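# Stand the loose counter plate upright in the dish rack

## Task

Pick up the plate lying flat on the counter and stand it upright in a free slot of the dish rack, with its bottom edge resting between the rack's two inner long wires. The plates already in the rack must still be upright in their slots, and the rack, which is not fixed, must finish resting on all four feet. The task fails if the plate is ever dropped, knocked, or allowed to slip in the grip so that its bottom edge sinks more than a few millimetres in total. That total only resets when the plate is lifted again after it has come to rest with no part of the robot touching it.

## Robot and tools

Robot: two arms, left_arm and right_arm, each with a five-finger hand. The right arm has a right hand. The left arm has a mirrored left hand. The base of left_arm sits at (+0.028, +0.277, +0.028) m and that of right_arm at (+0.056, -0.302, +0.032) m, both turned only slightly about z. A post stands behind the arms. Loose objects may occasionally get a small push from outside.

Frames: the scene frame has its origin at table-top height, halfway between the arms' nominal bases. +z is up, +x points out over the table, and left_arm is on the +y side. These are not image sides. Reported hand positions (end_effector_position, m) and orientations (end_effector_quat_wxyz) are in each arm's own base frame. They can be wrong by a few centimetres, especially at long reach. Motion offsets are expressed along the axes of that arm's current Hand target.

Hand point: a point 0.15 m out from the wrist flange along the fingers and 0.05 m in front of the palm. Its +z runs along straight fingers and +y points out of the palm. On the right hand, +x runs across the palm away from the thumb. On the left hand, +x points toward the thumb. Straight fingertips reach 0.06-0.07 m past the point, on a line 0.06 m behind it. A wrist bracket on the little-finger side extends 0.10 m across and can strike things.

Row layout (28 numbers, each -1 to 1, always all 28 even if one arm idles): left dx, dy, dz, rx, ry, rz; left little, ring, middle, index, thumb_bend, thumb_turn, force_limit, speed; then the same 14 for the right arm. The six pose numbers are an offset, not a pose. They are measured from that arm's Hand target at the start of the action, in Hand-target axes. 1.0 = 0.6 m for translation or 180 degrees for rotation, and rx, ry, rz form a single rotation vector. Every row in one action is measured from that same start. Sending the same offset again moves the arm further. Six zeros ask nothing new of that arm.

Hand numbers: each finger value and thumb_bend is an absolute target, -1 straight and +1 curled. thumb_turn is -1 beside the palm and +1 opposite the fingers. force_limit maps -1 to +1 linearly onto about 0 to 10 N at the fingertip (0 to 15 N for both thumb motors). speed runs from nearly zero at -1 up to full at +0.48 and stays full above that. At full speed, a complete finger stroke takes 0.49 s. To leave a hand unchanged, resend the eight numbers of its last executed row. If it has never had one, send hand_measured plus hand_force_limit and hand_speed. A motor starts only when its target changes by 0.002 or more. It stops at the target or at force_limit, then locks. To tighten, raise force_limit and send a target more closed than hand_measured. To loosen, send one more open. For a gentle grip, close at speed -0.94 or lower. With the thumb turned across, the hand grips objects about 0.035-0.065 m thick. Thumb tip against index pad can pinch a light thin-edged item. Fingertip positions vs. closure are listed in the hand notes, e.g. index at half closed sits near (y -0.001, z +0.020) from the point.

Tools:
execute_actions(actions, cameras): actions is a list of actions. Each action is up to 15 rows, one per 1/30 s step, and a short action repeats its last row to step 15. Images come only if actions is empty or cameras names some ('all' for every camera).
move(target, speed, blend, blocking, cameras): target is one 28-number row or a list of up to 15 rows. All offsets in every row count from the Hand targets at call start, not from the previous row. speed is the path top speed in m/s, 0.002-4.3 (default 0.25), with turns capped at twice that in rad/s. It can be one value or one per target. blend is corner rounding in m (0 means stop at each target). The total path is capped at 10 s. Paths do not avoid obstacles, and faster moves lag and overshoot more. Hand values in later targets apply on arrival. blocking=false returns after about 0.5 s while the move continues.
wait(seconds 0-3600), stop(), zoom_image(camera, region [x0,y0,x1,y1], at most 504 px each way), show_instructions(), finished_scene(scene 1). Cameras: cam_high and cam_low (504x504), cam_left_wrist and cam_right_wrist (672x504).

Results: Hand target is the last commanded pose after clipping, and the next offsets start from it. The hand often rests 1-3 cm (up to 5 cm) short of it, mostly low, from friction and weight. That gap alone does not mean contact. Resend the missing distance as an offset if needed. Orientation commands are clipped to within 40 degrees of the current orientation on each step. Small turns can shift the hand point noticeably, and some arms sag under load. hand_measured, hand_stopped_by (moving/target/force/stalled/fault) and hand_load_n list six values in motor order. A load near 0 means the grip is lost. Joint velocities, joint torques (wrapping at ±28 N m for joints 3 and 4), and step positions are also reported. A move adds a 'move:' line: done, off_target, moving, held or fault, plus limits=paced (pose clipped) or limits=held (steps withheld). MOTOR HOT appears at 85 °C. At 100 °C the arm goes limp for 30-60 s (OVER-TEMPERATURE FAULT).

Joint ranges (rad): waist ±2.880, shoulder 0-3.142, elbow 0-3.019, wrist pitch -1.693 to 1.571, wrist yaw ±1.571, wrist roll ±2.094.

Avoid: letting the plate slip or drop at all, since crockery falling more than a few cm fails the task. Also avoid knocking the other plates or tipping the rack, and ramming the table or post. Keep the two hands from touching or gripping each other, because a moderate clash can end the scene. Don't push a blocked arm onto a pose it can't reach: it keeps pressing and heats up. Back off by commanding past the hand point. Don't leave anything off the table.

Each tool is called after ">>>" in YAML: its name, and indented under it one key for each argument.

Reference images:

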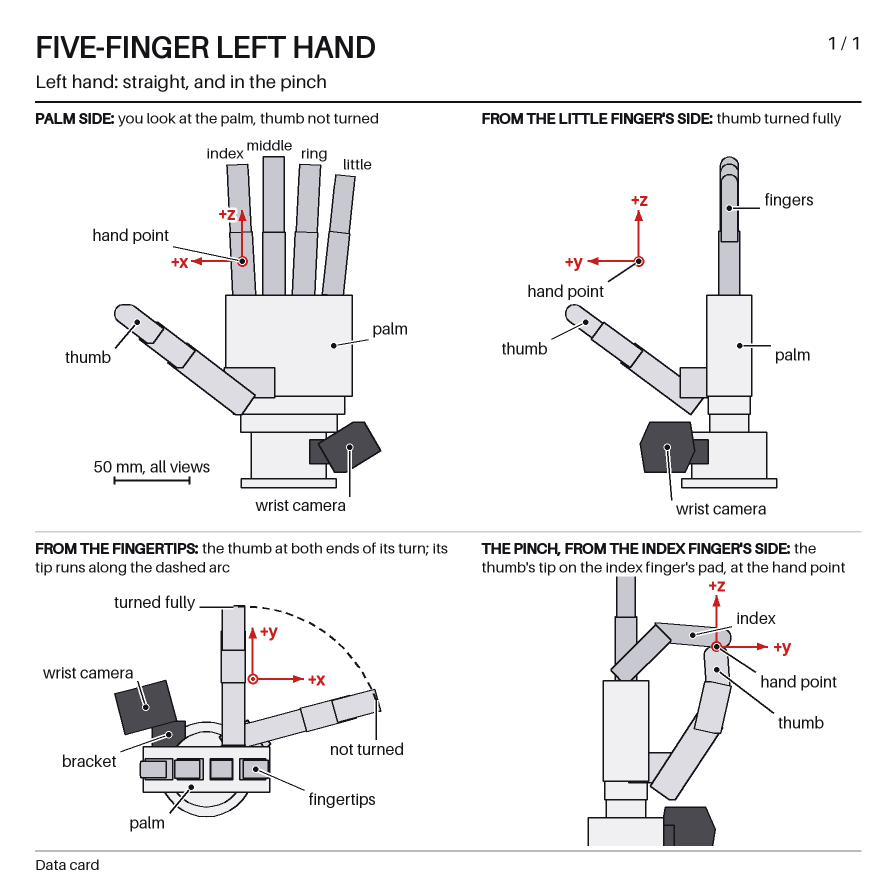

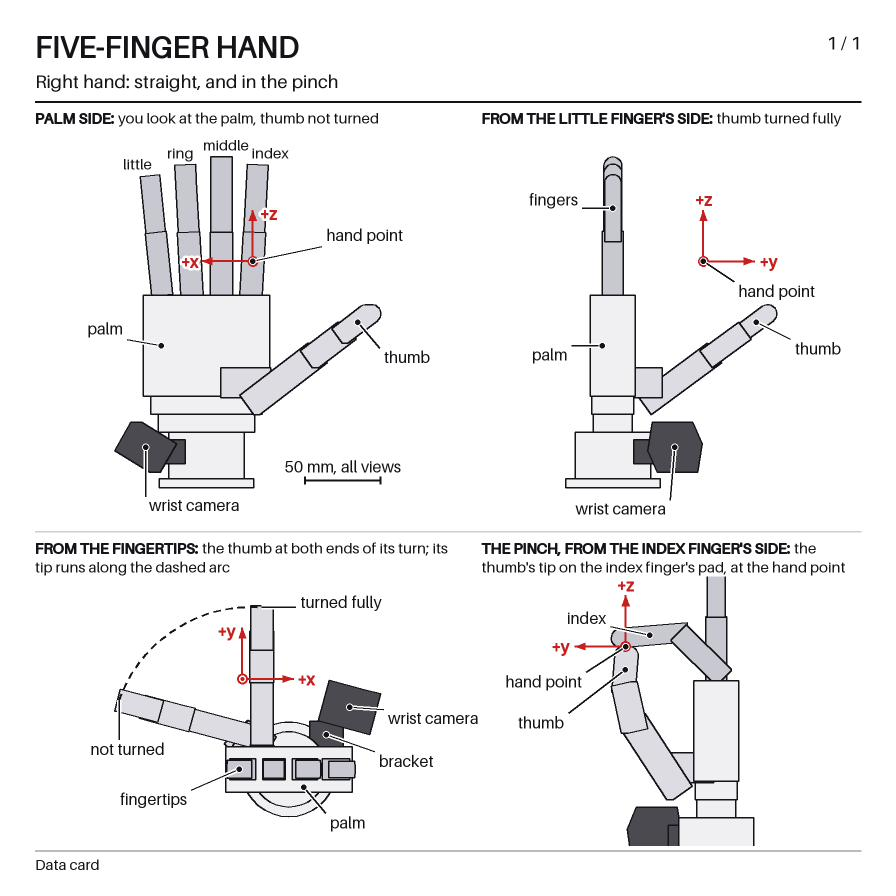

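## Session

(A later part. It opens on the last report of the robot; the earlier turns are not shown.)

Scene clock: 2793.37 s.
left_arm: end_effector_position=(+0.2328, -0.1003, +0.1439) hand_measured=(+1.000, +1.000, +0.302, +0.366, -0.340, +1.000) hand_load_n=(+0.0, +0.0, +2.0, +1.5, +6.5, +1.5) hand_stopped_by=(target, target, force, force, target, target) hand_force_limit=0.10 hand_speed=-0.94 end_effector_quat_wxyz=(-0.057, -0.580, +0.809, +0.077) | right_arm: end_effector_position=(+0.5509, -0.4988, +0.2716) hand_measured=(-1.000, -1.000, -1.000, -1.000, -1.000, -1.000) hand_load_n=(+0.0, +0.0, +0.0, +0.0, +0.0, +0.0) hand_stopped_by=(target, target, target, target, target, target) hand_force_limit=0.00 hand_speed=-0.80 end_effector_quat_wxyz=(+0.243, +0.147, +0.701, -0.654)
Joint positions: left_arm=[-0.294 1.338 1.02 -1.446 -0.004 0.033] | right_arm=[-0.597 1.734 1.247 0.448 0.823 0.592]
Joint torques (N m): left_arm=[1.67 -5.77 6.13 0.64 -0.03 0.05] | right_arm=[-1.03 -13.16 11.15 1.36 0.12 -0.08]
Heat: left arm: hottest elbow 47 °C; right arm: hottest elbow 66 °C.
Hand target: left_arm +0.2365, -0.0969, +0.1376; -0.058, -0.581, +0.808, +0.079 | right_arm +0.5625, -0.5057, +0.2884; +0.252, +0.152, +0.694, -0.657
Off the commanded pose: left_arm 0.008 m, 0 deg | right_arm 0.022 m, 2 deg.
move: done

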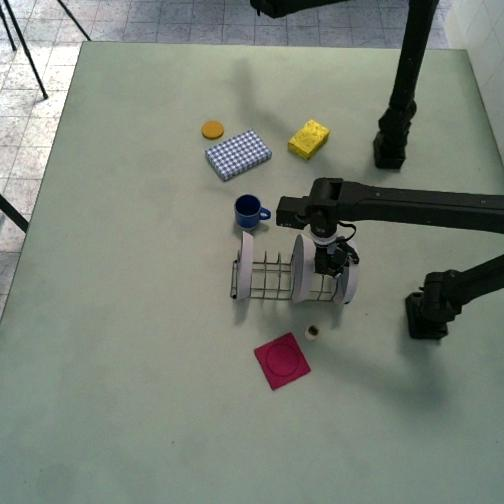

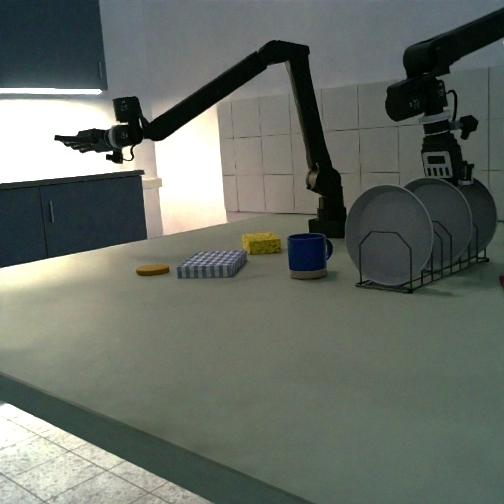

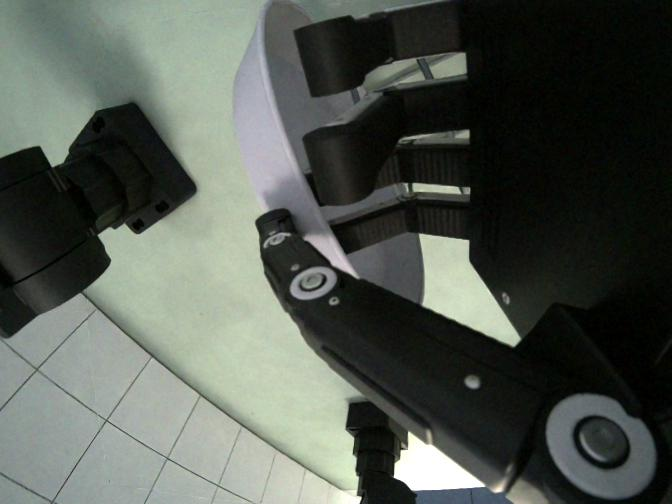

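>>> zoom_image:
  camera: "cam_low"
  region: [430, 220, 500, 290]

>>> zoom_image:
  camera: "cam_low"
  region: [410, 150, 504, 220]

>>> zoom_image:
  camera: "cam_left_wrist"
  region: [200, 0, 500, 320]

Scaled by 7.200 from the camera's image (finer frame: 720x720).

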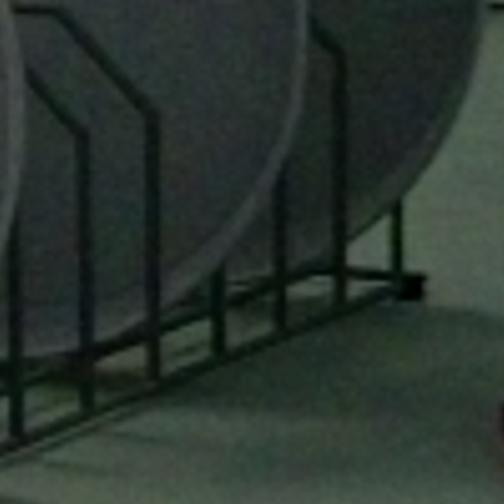

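Scaled by 5.362 from the camera's image (finer frame: 720x720).

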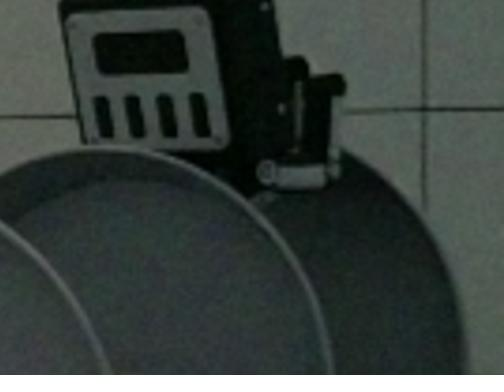

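Scaled by 1.575 from the camera's image (finer frame: 960x720).

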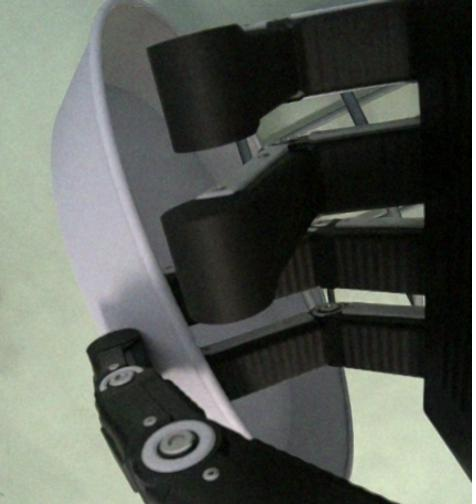

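>>> move:
  target: [0,0,0,0,0,0,1,1,0.7,0.75,-0.37,1,0.1,-0.94,0,0,0,0,0,0,-1,-1,-1,-1,-1,-1,0,-0.8]
  speed: 0.02
  cameras: ["cam_high","cam_low","cam_left_wrist"]

>>> zoom_image:
  camera: "cam_high"
  region: [290, 210, 390, 310]

>>> zoom_image:
  camera: "cam_low"
  region: [430, 220, 500, 290]

Scene clock: 2810.87 s.
left_arm: end_effector_position=(+0.2334, -0.1004, +0.1437) hand_measured=(+1.000, +1.000, +0.304, +0.368, -0.370, +1.000) hand_load_n=(+0.0, +0.0, +0.0, +1.0, +2.0, +0.0) hand_stopped_by=(target, target, force, force, target, target) hand_force_limit=0.10 hand_speed=-0.94 end_effector_quat_wxyz=(-0.056, -0.580, +0.809, +0.077) | right_arm: end_effector_position=(+0.5509, -0.4988, +0.2716) hand_measured=(-1.000, -1.000, -1.000, -1.000, -1.000, -1.000) hand_load_n=(+0.0, +0.0, +0.0, +0.0, +0.0, -0.5) hand_stopped_by=(target, target, target, target, target, target) hand_force_limit=0.00 hand_speed=-0.80 end_effector_quat_wxyz=(+0.243, +0.147, +0.701, -0.654)
Joint positions: left_arm=[-0.294 1.338 1.02 -1.444 -0.004 0.033] | right_arm=[-0.597 1.734 1.247 0.448 0.823 0.592]
Joint torques (N m): left_arm=[1.67 -5.77 6.15 0.57 -0.03 0.05] | right_arm=[-1.08 -13.22 11.17 1.36 0.12 -0.08]
Heat: left arm: hottest elbow 46 °C; right arm: hottest elbow 66 °C.
Hand target: left_arm +0.2365, -0.0969, +0.1376; -0.058, -0.581, +0.808, +0.079 | right_arm +0.5625, -0.5057, +0.2884; +0.252, +0.152, +0.694, -0.657
Off the commanded pose: left_arm 0.008 m, 0 deg | right_arm 0.022 m, 2 deg.
move: done

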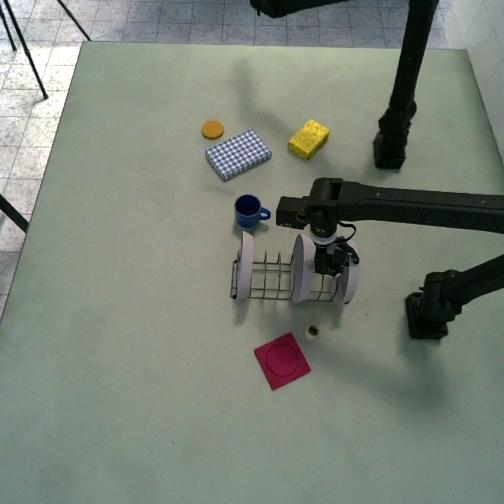

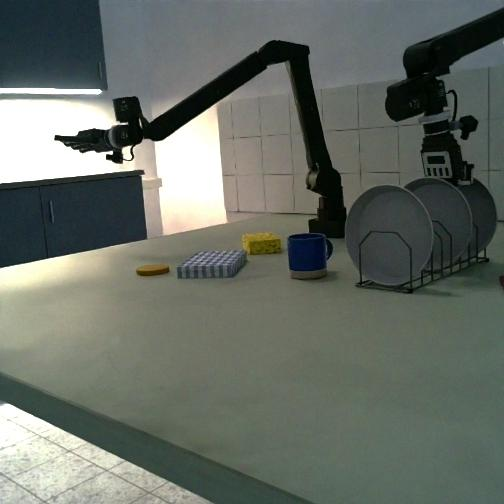

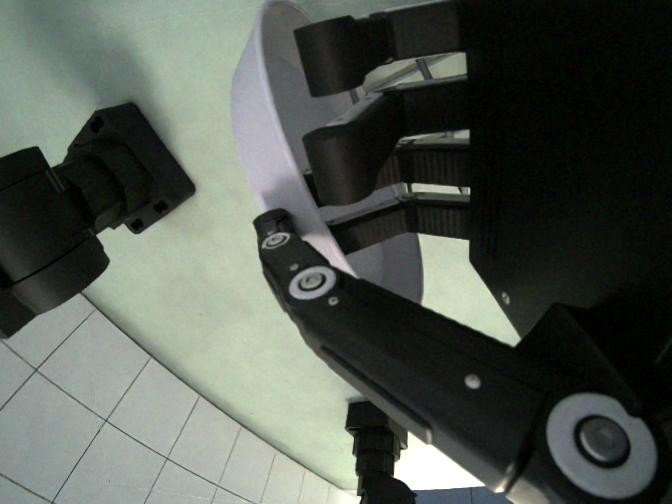

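Scaled by 5.040 from the camera's image (finer frame: 720x720).

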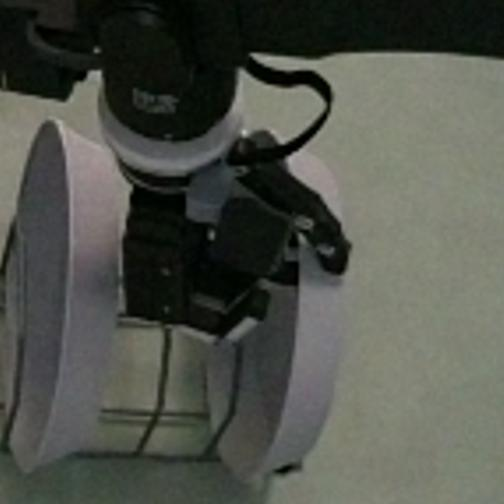

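Scaled by 7.200 from the camera's image (finer frame: 720x720).

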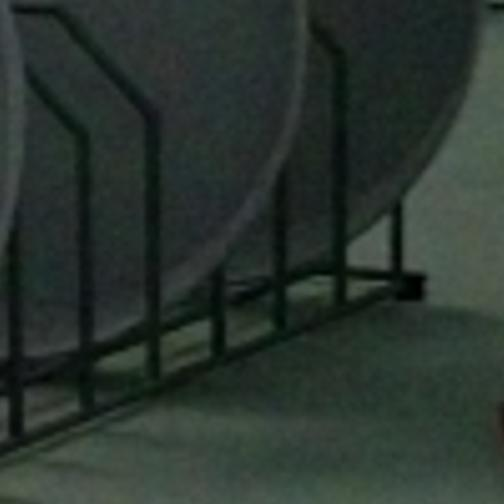

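>>> move:
  target: [0,0,0,0,0,0,1,1,0.7,0.75,-0.42,1,0.1,-0.94,0,0,0,0,0,0,-1,-1,-1,-1,-1,-1,0,-0.8]
  speed: 0.02
  cameras: ["cam_high","cam_low","cam_left_wrist"]

>>> zoom_image:
  camera: "cam_high"
  region: [290, 210, 390, 310]

>>> zoom_image:
  camera: "cam_left_wrist"
  region: [200, 0, 500, 320]

Scene clock: 2817.57 s.
left_arm: end_effector_position=(+0.2328, -0.1002, +0.1412) hand_measured=(+1.000, +1.000, +0.304, +0.368, -0.420, +1.000) hand_load_n=(+0.0, +0.0, +0.0, +0.0, +0.5, +0.0) hand_stopped_by=(target, target, force, force, target, target) hand_force_limit=0.10 hand_speed=-0.94 end_effector_quat_wxyz=(-0.057, -0.579, +0.809, +0.078) | right_arm: end_effector_position=(+0.5509, -0.4988, +0.2716) hand_measured=(-1.000, -1.000, -1.000, -1.000, -1.000, -1.000) hand_load_n=(+0.0, +0.0, +0.0, -0.5, +0.0, +0.0) hand_stopped_by=(target, target, target, target, target, target) hand_force_limit=0.00 hand_speed=-0.80 end_effector_quat_wxyz=(+0.243, +0.147, +0.701, -0.654)
Joint positions: left_arm=[-0.294 1.341 1.015 -1.439 -0.004 0.033] | right_arm=[-0.597 1.734 1.247 0.448 0.823 0.592]
Joint torques (N m): left_arm=[1.67 -6.01 6.49 0.39 -0.03 0.05] | right_arm=[-1.03 -13.16 11.17 1.37 0.12 -0.07]
Heat: left arm: hottest elbow 46 °C; right arm: hottest elbow 66 °C.
Hand target: left_arm +0.2366, -0.0969, +0.1376; -0.058, -0.581, +0.808, +0.079 | right_arm +0.5625, -0.5057, +0.2884; +0.252, +0.152, +0.694, -0.657
Off the commanded pose: left_arm 0.006 m, 0 deg | right_arm 0.022 m, 2 deg.
move: done

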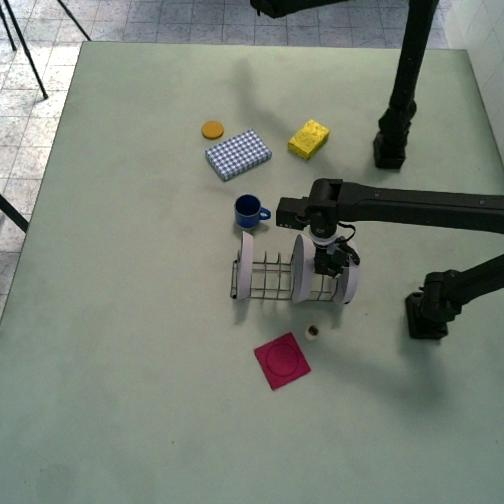

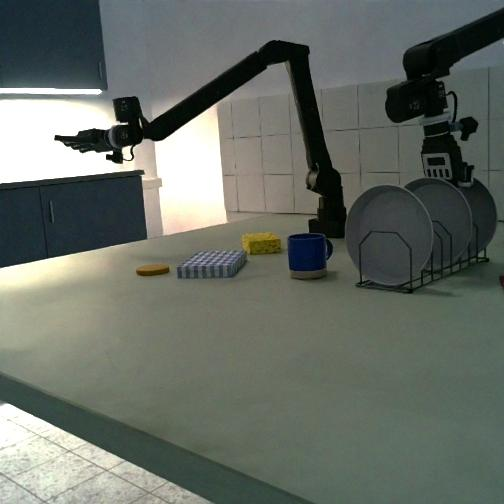

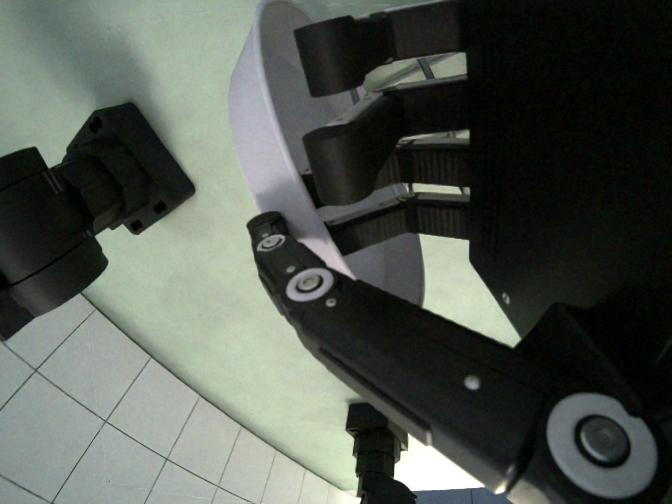

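Scaled by 5.040 from the camera's image (finer frame: 720x720).

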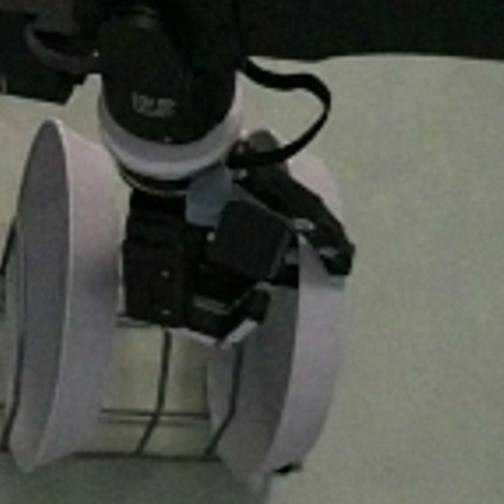

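Scaled by 1.575 from the camera's image (finer frame: 960x720).

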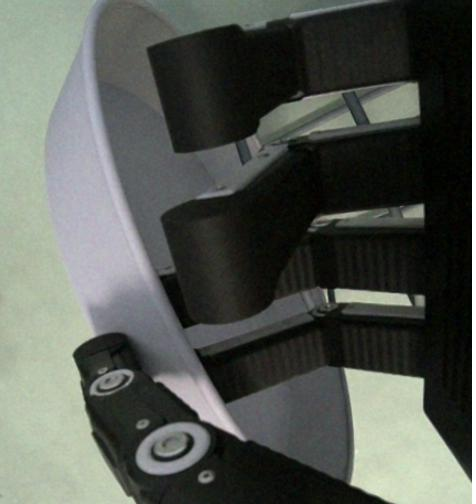

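>>> move:
  target: [0,0,0,0,0,0,1,1,0.7,0.75,-1,1,0.1,-0.85,0,0,0,0,0,0,-1,-1,-1,-1,-1,-1,0,-0.8]
  speed: 0.02
  cameras: ["cam_high","cam_low","cam_left_wrist"]

>>> zoom_image:
  camera: "cam_high"
  region: [290, 210, 390, 310]

>>> zoom_image:
  camera: "cam_left_wrist"
  region: [200, 0, 500, 320]

Scene clock: 2828.83 s.
left_arm: end_effector_position=(+0.2332, -0.1004, +0.1408) hand_measured=(+1.000, +1.000, +0.304, +0.368, -1.000, +1.000) hand_load_n=(+0.0, +0.0, +0.0, +0.0, +0.0, +0.0) hand_stopped_by=(target, target, force, force, target, target) hand_force_limit=0.10 hand_speed=-0.85 end_effector_quat_wxyz=(-0.057, -0.580, +0.809, +0.077) | right_arm: end_effector_position=(+0.5509, -0.4988, +0.2716) hand_measured=(-1.000, -1.000, -1.000, -1.000, -1.000, -1.000) hand_load_n=(+0.0, +0.0, +0.0, +0.0, +0.0, +0.0) hand_stopped_by=(target, target, target, target, target, target) hand_force_limit=0.00 hand_speed=-0.80 end_effector_quat_wxyz=(+0.243, +0.147, +0.701, -0.654)
Joint positions: left_arm=[-0.294 1.341 1.015 -1.437 -0.004 0.033] | right_arm=[-0.597 1.734 1.247 0.448 0.823 0.592]
Joint torques (N m): left_arm=[1.67 -6.07 6.49 0.34 -0.03 0.05] | right_arm=[-1.08 -13.22 11.17 1.37 0.12 -0.07]
Heat: left arm: hottest elbow 45 °C; right arm: hottest elbow 66 °C.
Hand target: left_arm +0.2366, -0.0969, +0.1376; -0.058, -0.581, +0.808, +0.078 | right_arm +0.5625, -0.5057, +0.2884; +0.252, +0.152, +0.694, -0.657
Off the commanded pose: left_arm 0.006 m, 0 deg | right_arm 0.022 m, 2 deg.
move: done

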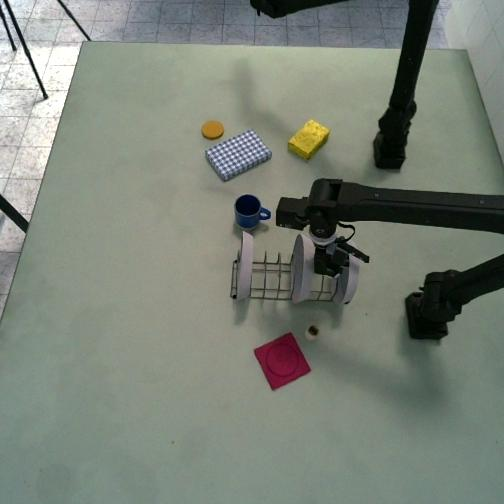

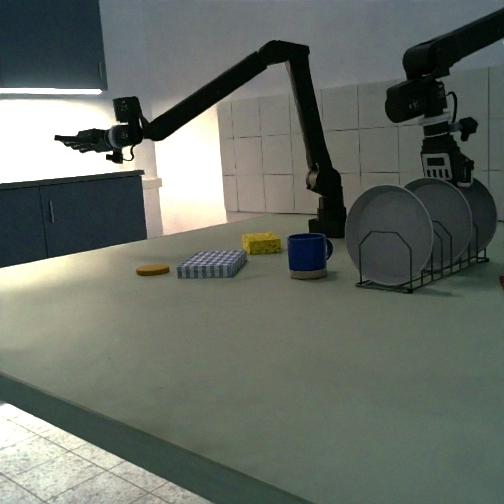

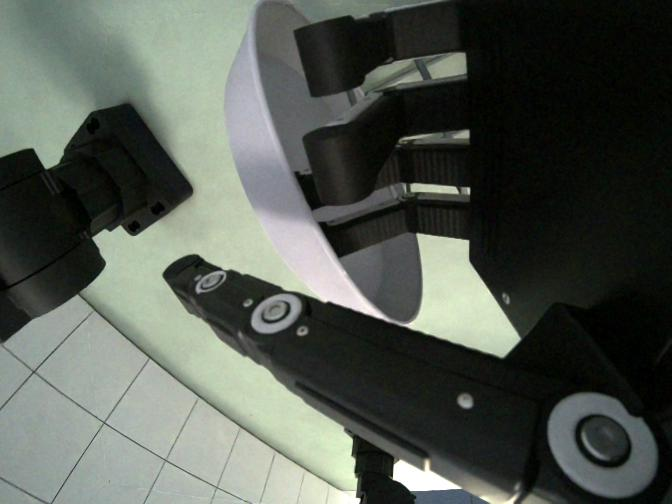

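Scaled by 5.040 from the camera's image (finer frame: 720x720).

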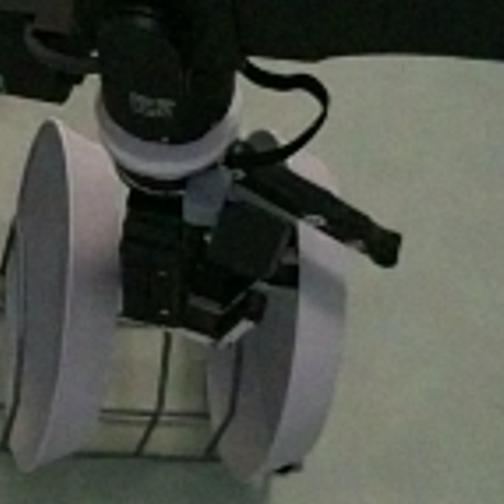

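Scaled by 1.575 from the camera's image (finer frame: 960x720).

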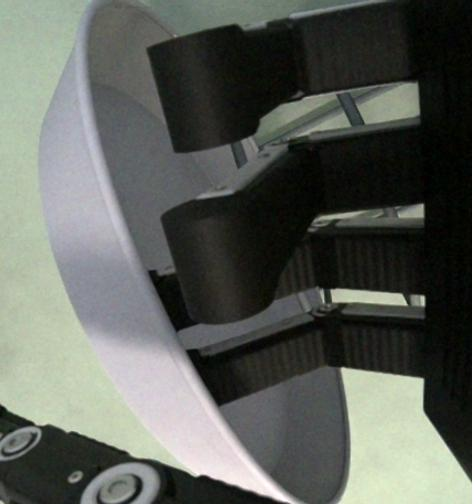

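>>> move:
  target: [0,0,0,0,0,0,1,1,-0.1,-0.1,-1,1,0.1,-0.85,0,0,0,0,0,0,-1,-1,-1,-1,-1,-1,0,-0.8]
  speed: 0.02
  cameras: ["cam_high","cam_low","cam_left_wrist"]

>>> zoom_image:
  camera: "cam_high"
  region: [290, 210, 390, 310]

>>> zoom_image:
  camera: "cam_left_wrist"
  region: [200, 0, 500, 320]

Scene clock: 2840.73 s.
left_arm: end_effector_position=(+0.2332, -0.1004, +0.1408) hand_measured=(+1.000, +1.000, -0.100, -0.100, -1.000, +1.000) hand_load_n=(+0.0, +0.0, +0.0, +0.0, -0.5, +0.0) hand_stopped_by=(target, target, target, target, target, target) hand_force_limit=0.10 hand_speed=-0.85 end_effector_quat_wxyz=(-0.057, -0.580, +0.809, +0.077) | right_arm: end_effector_position=(+0.5509, -0.4988, +0.2716) hand_measured=(-1.000, -1.000, -1.000, -1.000, -1.000, -1.000) hand_load_n=(-0.5, +0.0, +0.0, +0.0, +0.0, +0.0) hand_stopped_by=(target, target, target, target, target, target) hand_force_limit=0.00 hand_speed=-0.80 end_effector_quat_wxyz=(+0.243, +0.147, +0.701, -0.654)
Joint positions: left_arm=[-0.294 1.341 1.015 -1.437 -0.004 0.033] | right_arm=[-0.597 1.734 1.247 0.448 0.823 0.592]
Joint torques (N m): left_arm=[1.67 -6.07 6.49 0.34 -0.03 0.05] | right_arm=[-1.03 -13.16 11.17 1.37 0.12 -0.07]
Heat: left arm: hottest elbow 45 °C; right arm: hottest elbow 66 °C.
Hand target: left_arm +0.2366, -0.0969, +0.1376; -0.058, -0.581, +0.808, +0.078 | right_arm +0.5625, -0.5057, +0.2884; +0.252, +0.152, +0.694, -0.657
Off the commanded pose: left_arm 0.006 m, 0 deg | right_arm 0.022 m, 2 deg.
move: done

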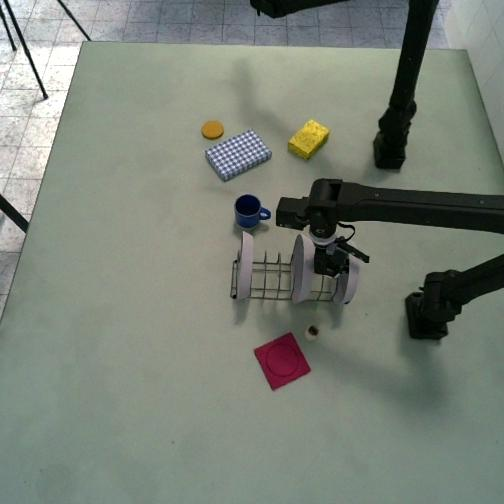

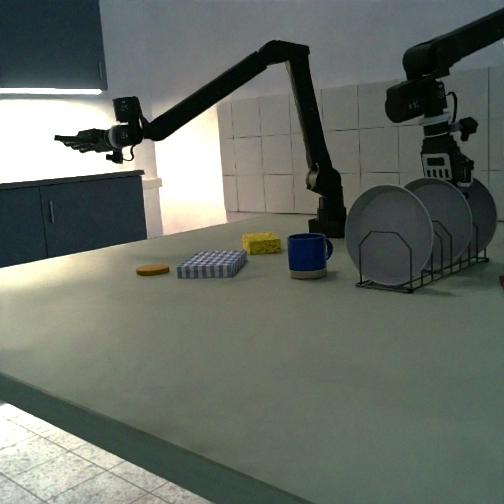

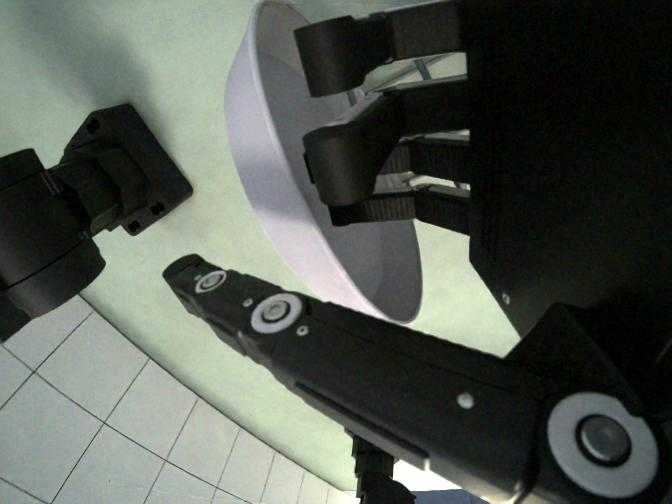

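Scaled by 5.040 from the camera's image (finer frame: 720x720).

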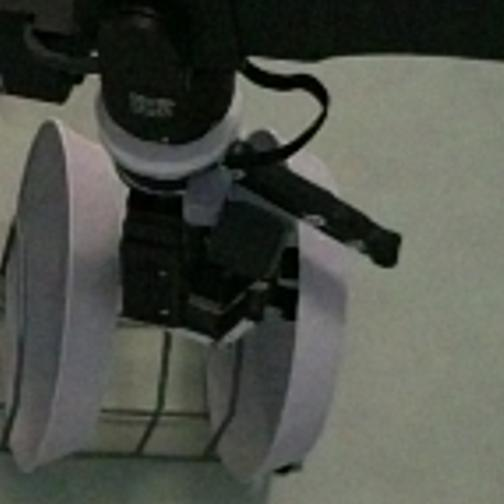

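Scaled by 1.575 from the camera's image (finer frame: 960x720).

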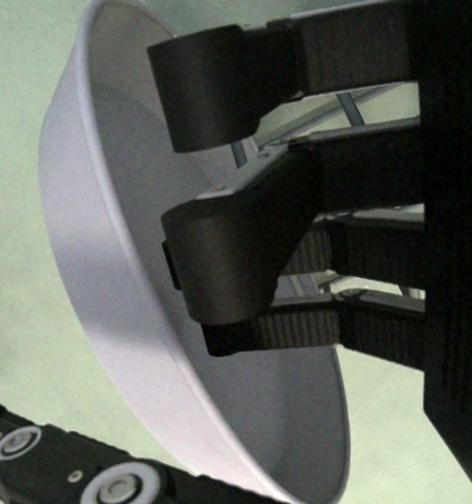

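>>> move:
  target: [0,0,0,0,0,0,1,1,-0.6,-0.6,-1,1,0.1,-0.85,0,0,0,0,0,0,-1,-1,-1,-1,-1,-1,0,-0.8]
  speed: 0.02
  cameras: ["cam_high","cam_low","cam_left_wrist"]

>>> zoom_image:
  camera: "cam_high"
  region: [290, 210, 390, 310]

>>> zoom_image:
  camera: "cam_left_wrist"
  region: [200, 0, 500, 320]

>>> zoom_image:
  camera: "cam_low"
  region: [400, 130, 504, 300]

Scene clock: 2850.17 s.
left_arm: end_effector_position=(+0.2317, -0.0999, +0.1416) hand_measured=(+1.000, +1.000, -0.598, -0.600, -1.000, +1.000) hand_load_n=(+0.0, +0.0, -6.5, +0.0, +0.0, +0.0) hand_stopped_by=(target, target, target, target, target, target) hand_force_limit=0.10 hand_speed=-0.85 end_effector_quat_wxyz=(-0.059, -0.579, +0.809, +0.080) | right_arm: end_effector_position=(+0.5509, -0.4988, +0.2716) hand_measured=(-1.000, -1.000, -1.000, -1.000, -1.000, -1.000) hand_load_n=(+0.0, +0.0, +0.0, +0.0, +0.0, +0.0) hand_stopped_by=(target, target, target, target, target, target) hand_force_limit=0.00 hand_speed=-0.80 end_effector_quat_wxyz=(+0.243, +0.147, +0.701, -0.654)
Joint positions: left_arm=[-0.294 1.341 1.015 -1.444 -0.004 0.033] | right_arm=[-0.597 1.734 1.247 0.448 0.823 0.592]
Joint torques (N m): left_arm=[1.67 -6.07 6.48 0.55 -0.03 0.05] | right_arm=[-1.08 -13.16 11.17 1.37 0.12 -0.07]
Heat: left arm: hottest elbow 45 °C; right arm: hottest elbow 66 °C.
Hand target: left_arm +0.2366, -0.0969, +0.1376; -0.058, -0.581, +0.808, +0.078 | right_arm +0.5625, -0.5057, +0.2884; +0.252, +0.152, +0.694, -0.657
Off the commanded pose: left_arm 0.007 m, 0 deg | right_arm 0.022 m, 2 deg.
move: done

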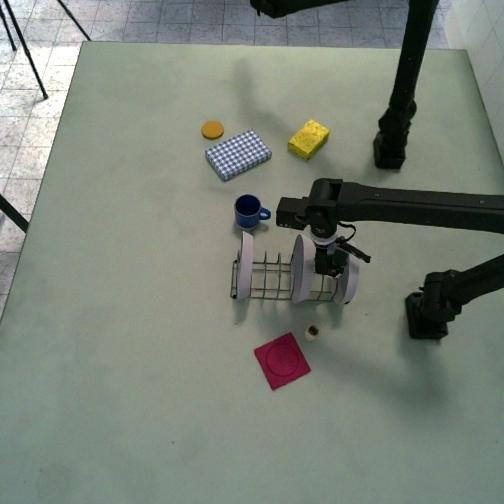

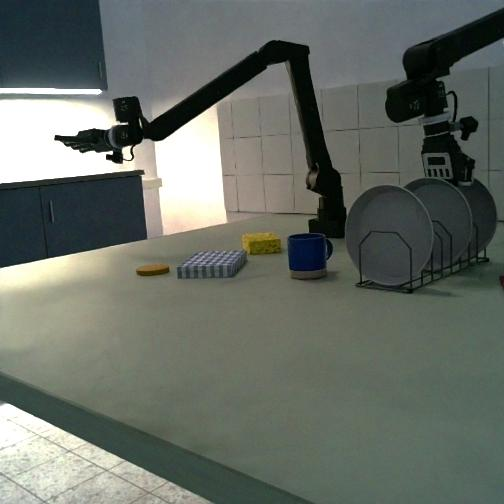

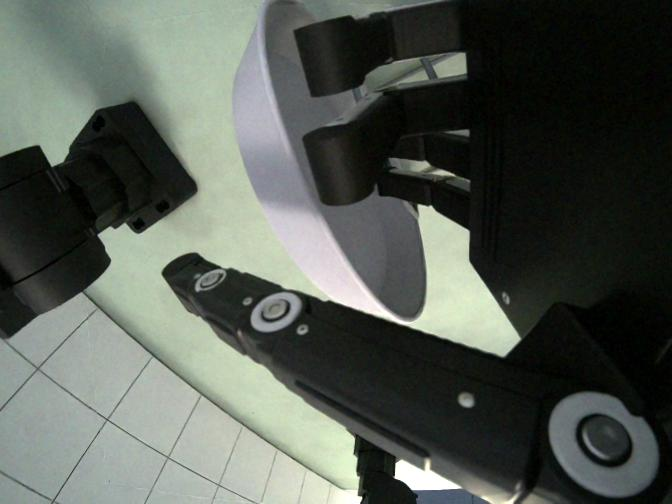

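Scaled by 5.040 from the camera's image (finer frame: 720x720).

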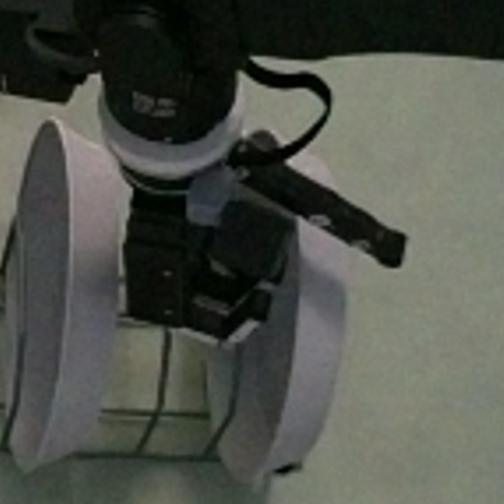

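Scaled by 1.575 from the camera's image (finer frame: 960x720).

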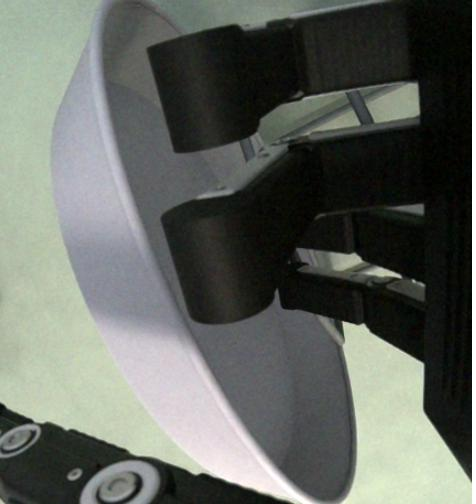

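Scaled by 2.965 from the camera's image (finer frame: 720x720).

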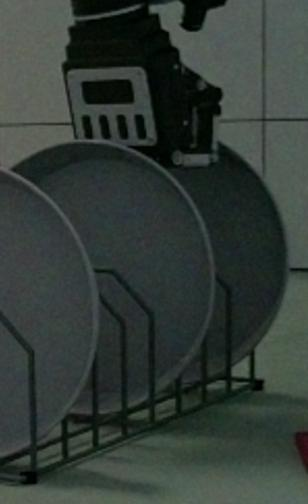

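>>> move:
  target: [0,0,0,0,0,0,1,1,-0.45,-0.58,-1,1,0.1,-0.85,0,0,0,0,0,0,-1,-1,-1,-1,-1,-1,0,-0.8]
  speed: 0.02
  cameras: ["cam_high","cam_low","cam_left_wrist"]

>>> zoom_image:
  camera: "cam_left_wrist"
  region: [200, 0, 500, 320]

Scene clock: 2873.13 s.
left_arm: end_effector_position=(+0.2331, -0.1003, +0.1409) hand_measured=(+1.000, +1.000, -0.450, -0.580, -1.000, +1.000) hand_load_n=(+0.0, +0.0, +0.5, +0.0, +0.0, +0.0) hand_stopped_by=(target, target, target, target, target, target) hand_force_limit=0.10 hand_speed=-0.85 end_effector_quat_wxyz=(-0.057, -0.580, +0.809, +0.077) | right_arm: end_effector_position=(+0.5509, -0.4988, +0.2716) hand_measured=(-1.000, -1.000, -1.000, -1.000, -1.000, -1.000) hand_load_n=(+0.0, +0.0, +0.0, -0.5, +0.0, +0.0) hand_stopped_by=(target, target, target, target, target, target) hand_force_limit=0.00 hand_speed=-0.80 end_effector_quat_wxyz=(+0.243, +0.147, +0.701, -0.654)
Joint positions: left_arm=[-0.294 1.341 1.015 -1.438 -0.004 0.033] | right_arm=[-0.597 1.734 1.247 0.448 0.823 0.592]
Joint torques (N m): left_arm=[1.67 -6.07 6.49 0.35 -0.03 0.05] | right_arm=[-1.08 -13.16 11.17 1.36 0.12 -0.07]
Heat: left arm: hottest elbow 45 °C; right arm: hottest elbow 66 °C.
Hand target: left_arm +0.2366, -0.0970, +0.1376; -0.058, -0.581, +0.808, +0.078 | right_arm +0.5625, -0.5057, +0.2884; +0.252, +0.152, +0.694, -0.657
Off the commanded pose: left_arm 0.006 m, 0 deg | right_arm 0.022 m, 2 deg.
move: done

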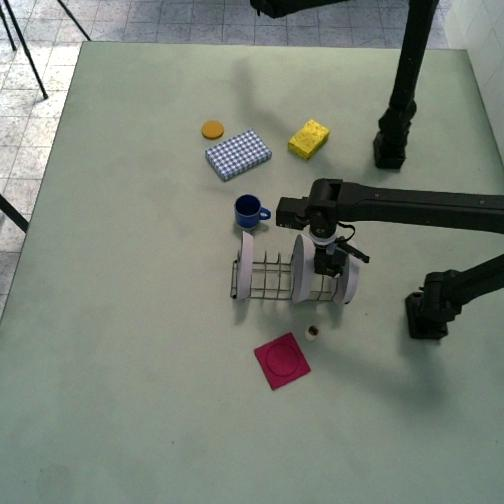

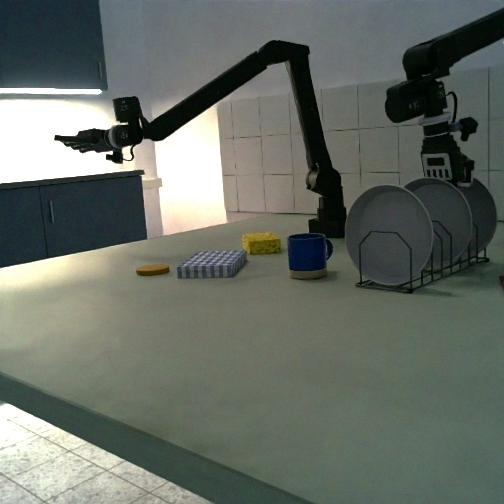

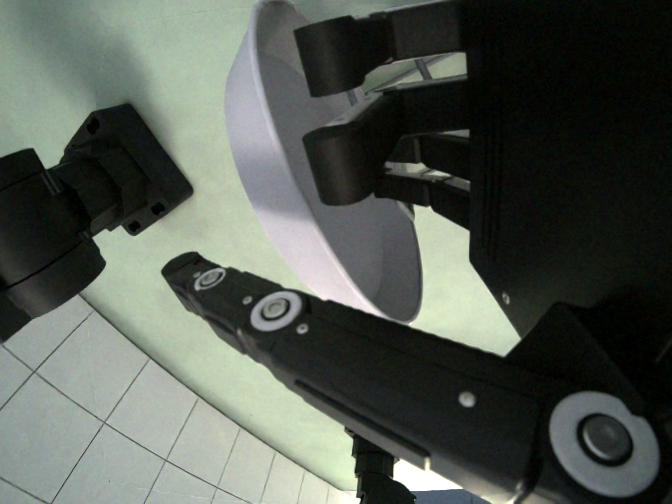

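Scaled by 1.575 from the camera's image (finer frame: 960x720).

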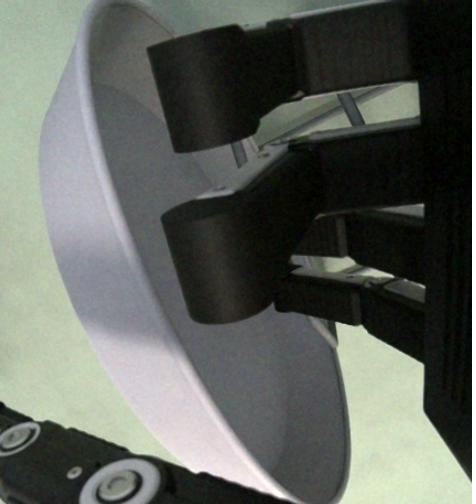

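>>> move:
  target: [0,0.0031,-0.0164,0,0,0,1,1,-0.45,-0.58,-1,1,0.1,-0.85,0,0,0,0,0,0,-1,-1,-1,-1,-1,-1,0,-0.8]
  speed: 0.03
  cameras: ["cam_high","cam_low","cam_left_wrist"]

>>> zoom_image:
  camera: "cam_left_wrist"
  region: [200, 0, 500, 320]

>>> zoom_image:
  camera: "cam_high"
  region: [290, 210, 390, 310]

Scene clock: 2885.07 s.
left_arm: end_effector_position=(+0.2306, -0.0996, +0.1422) hand_measured=(+1.000, +1.000, -0.450, -0.580, -1.000, +1.000) hand_load_n=(+0.0, +0.5, +0.0, +0.0, +0.0, +0.0) hand_stopped_by=(target, target, target, target, target, target) hand_force_limit=0.10 hand_speed=-0.85 end_effector_quat_wxyz=(-0.060, -0.579, +0.809, +0.082) | right_arm: end_effector_position=(+0.5509, -0.4988, +0.2716) hand_measured=(-1.000, -1.000, -1.000, -1.000, -1.000, -1.000) hand_load_n=(+0.0, +0.0, +0.0, +0.0, +0.0, -0.5) hand_stopped_by=(target, target, target, target, target, target) hand_force_limit=0.00 hand_speed=-0.80 end_effector_quat_wxyz=(+0.243, +0.147, +0.701, -0.654)
Joint positions: left_arm=[-0.294 1.341 1.015 -1.448 -0.004 0.033] | right_arm=[-0.597 1.734 1.247 0.448 0.823 0.592]
Joint torques (N m): left_arm=[1.67 -6.77 7.8 -0.17 -0.03 0.05] | right_arm=[-1.08 -13.16 11.17 1.37 0.12 -0.07]
Heat: left arm: hottest elbow 45 °C; right arm: hottest elbow 66 °C.
Hand target: left_arm +0.2366, -0.0969, +0.1477; -0.058, -0.581, +0.808, +0.078 | right_arm +0.5625, -0.5057, +0.2884; +0.252, +0.152, +0.694, -0.657
Off the commanded pose: left_arm 0.009 m, 1 deg | right_arm 0.022 m, 2 deg.
move: done

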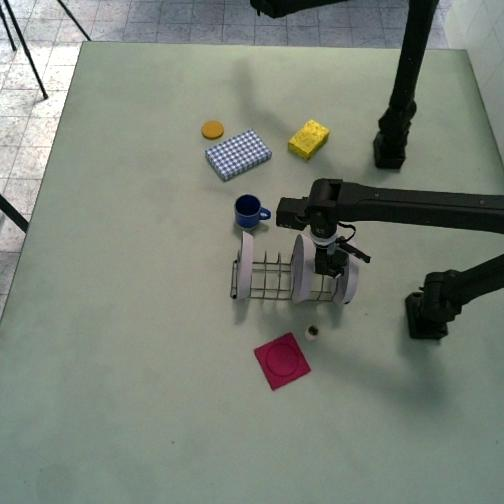

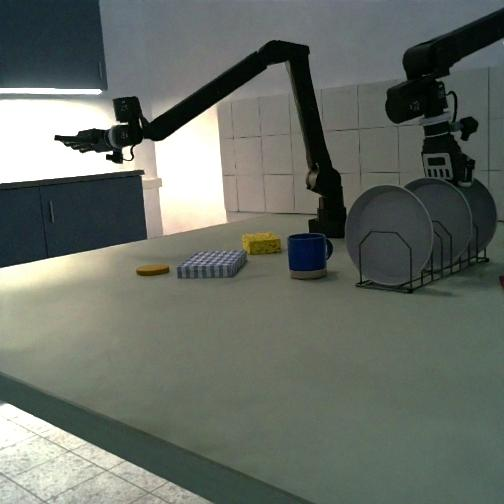

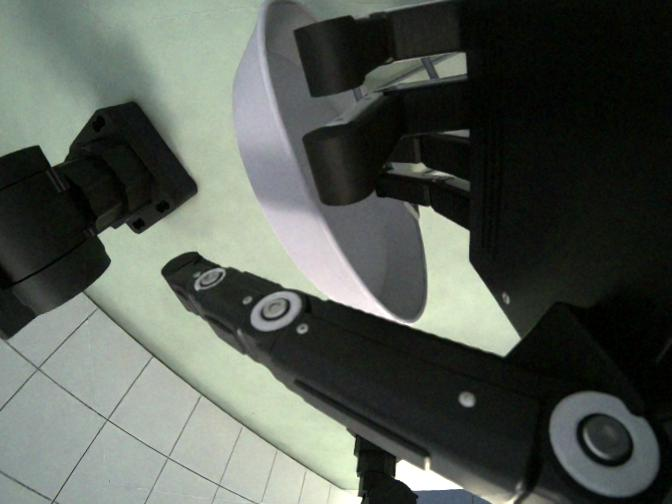

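Scaled by 1.575 from the camera's image (finer frame: 960x720).

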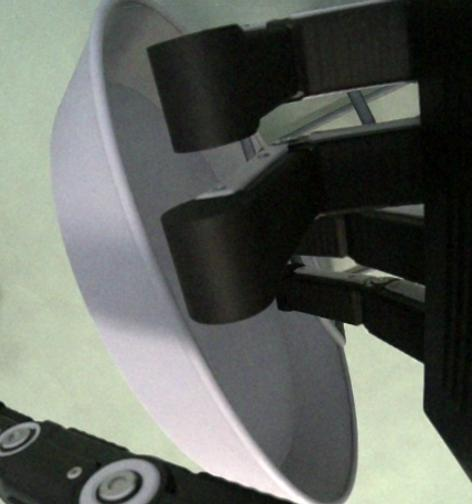

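Scaled by 5.040 from the camera's image (finer frame: 720x720).

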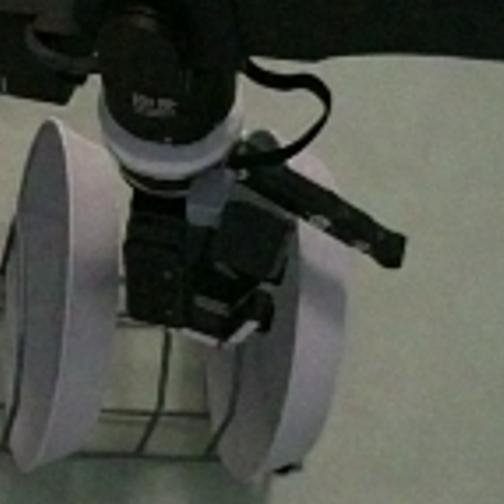

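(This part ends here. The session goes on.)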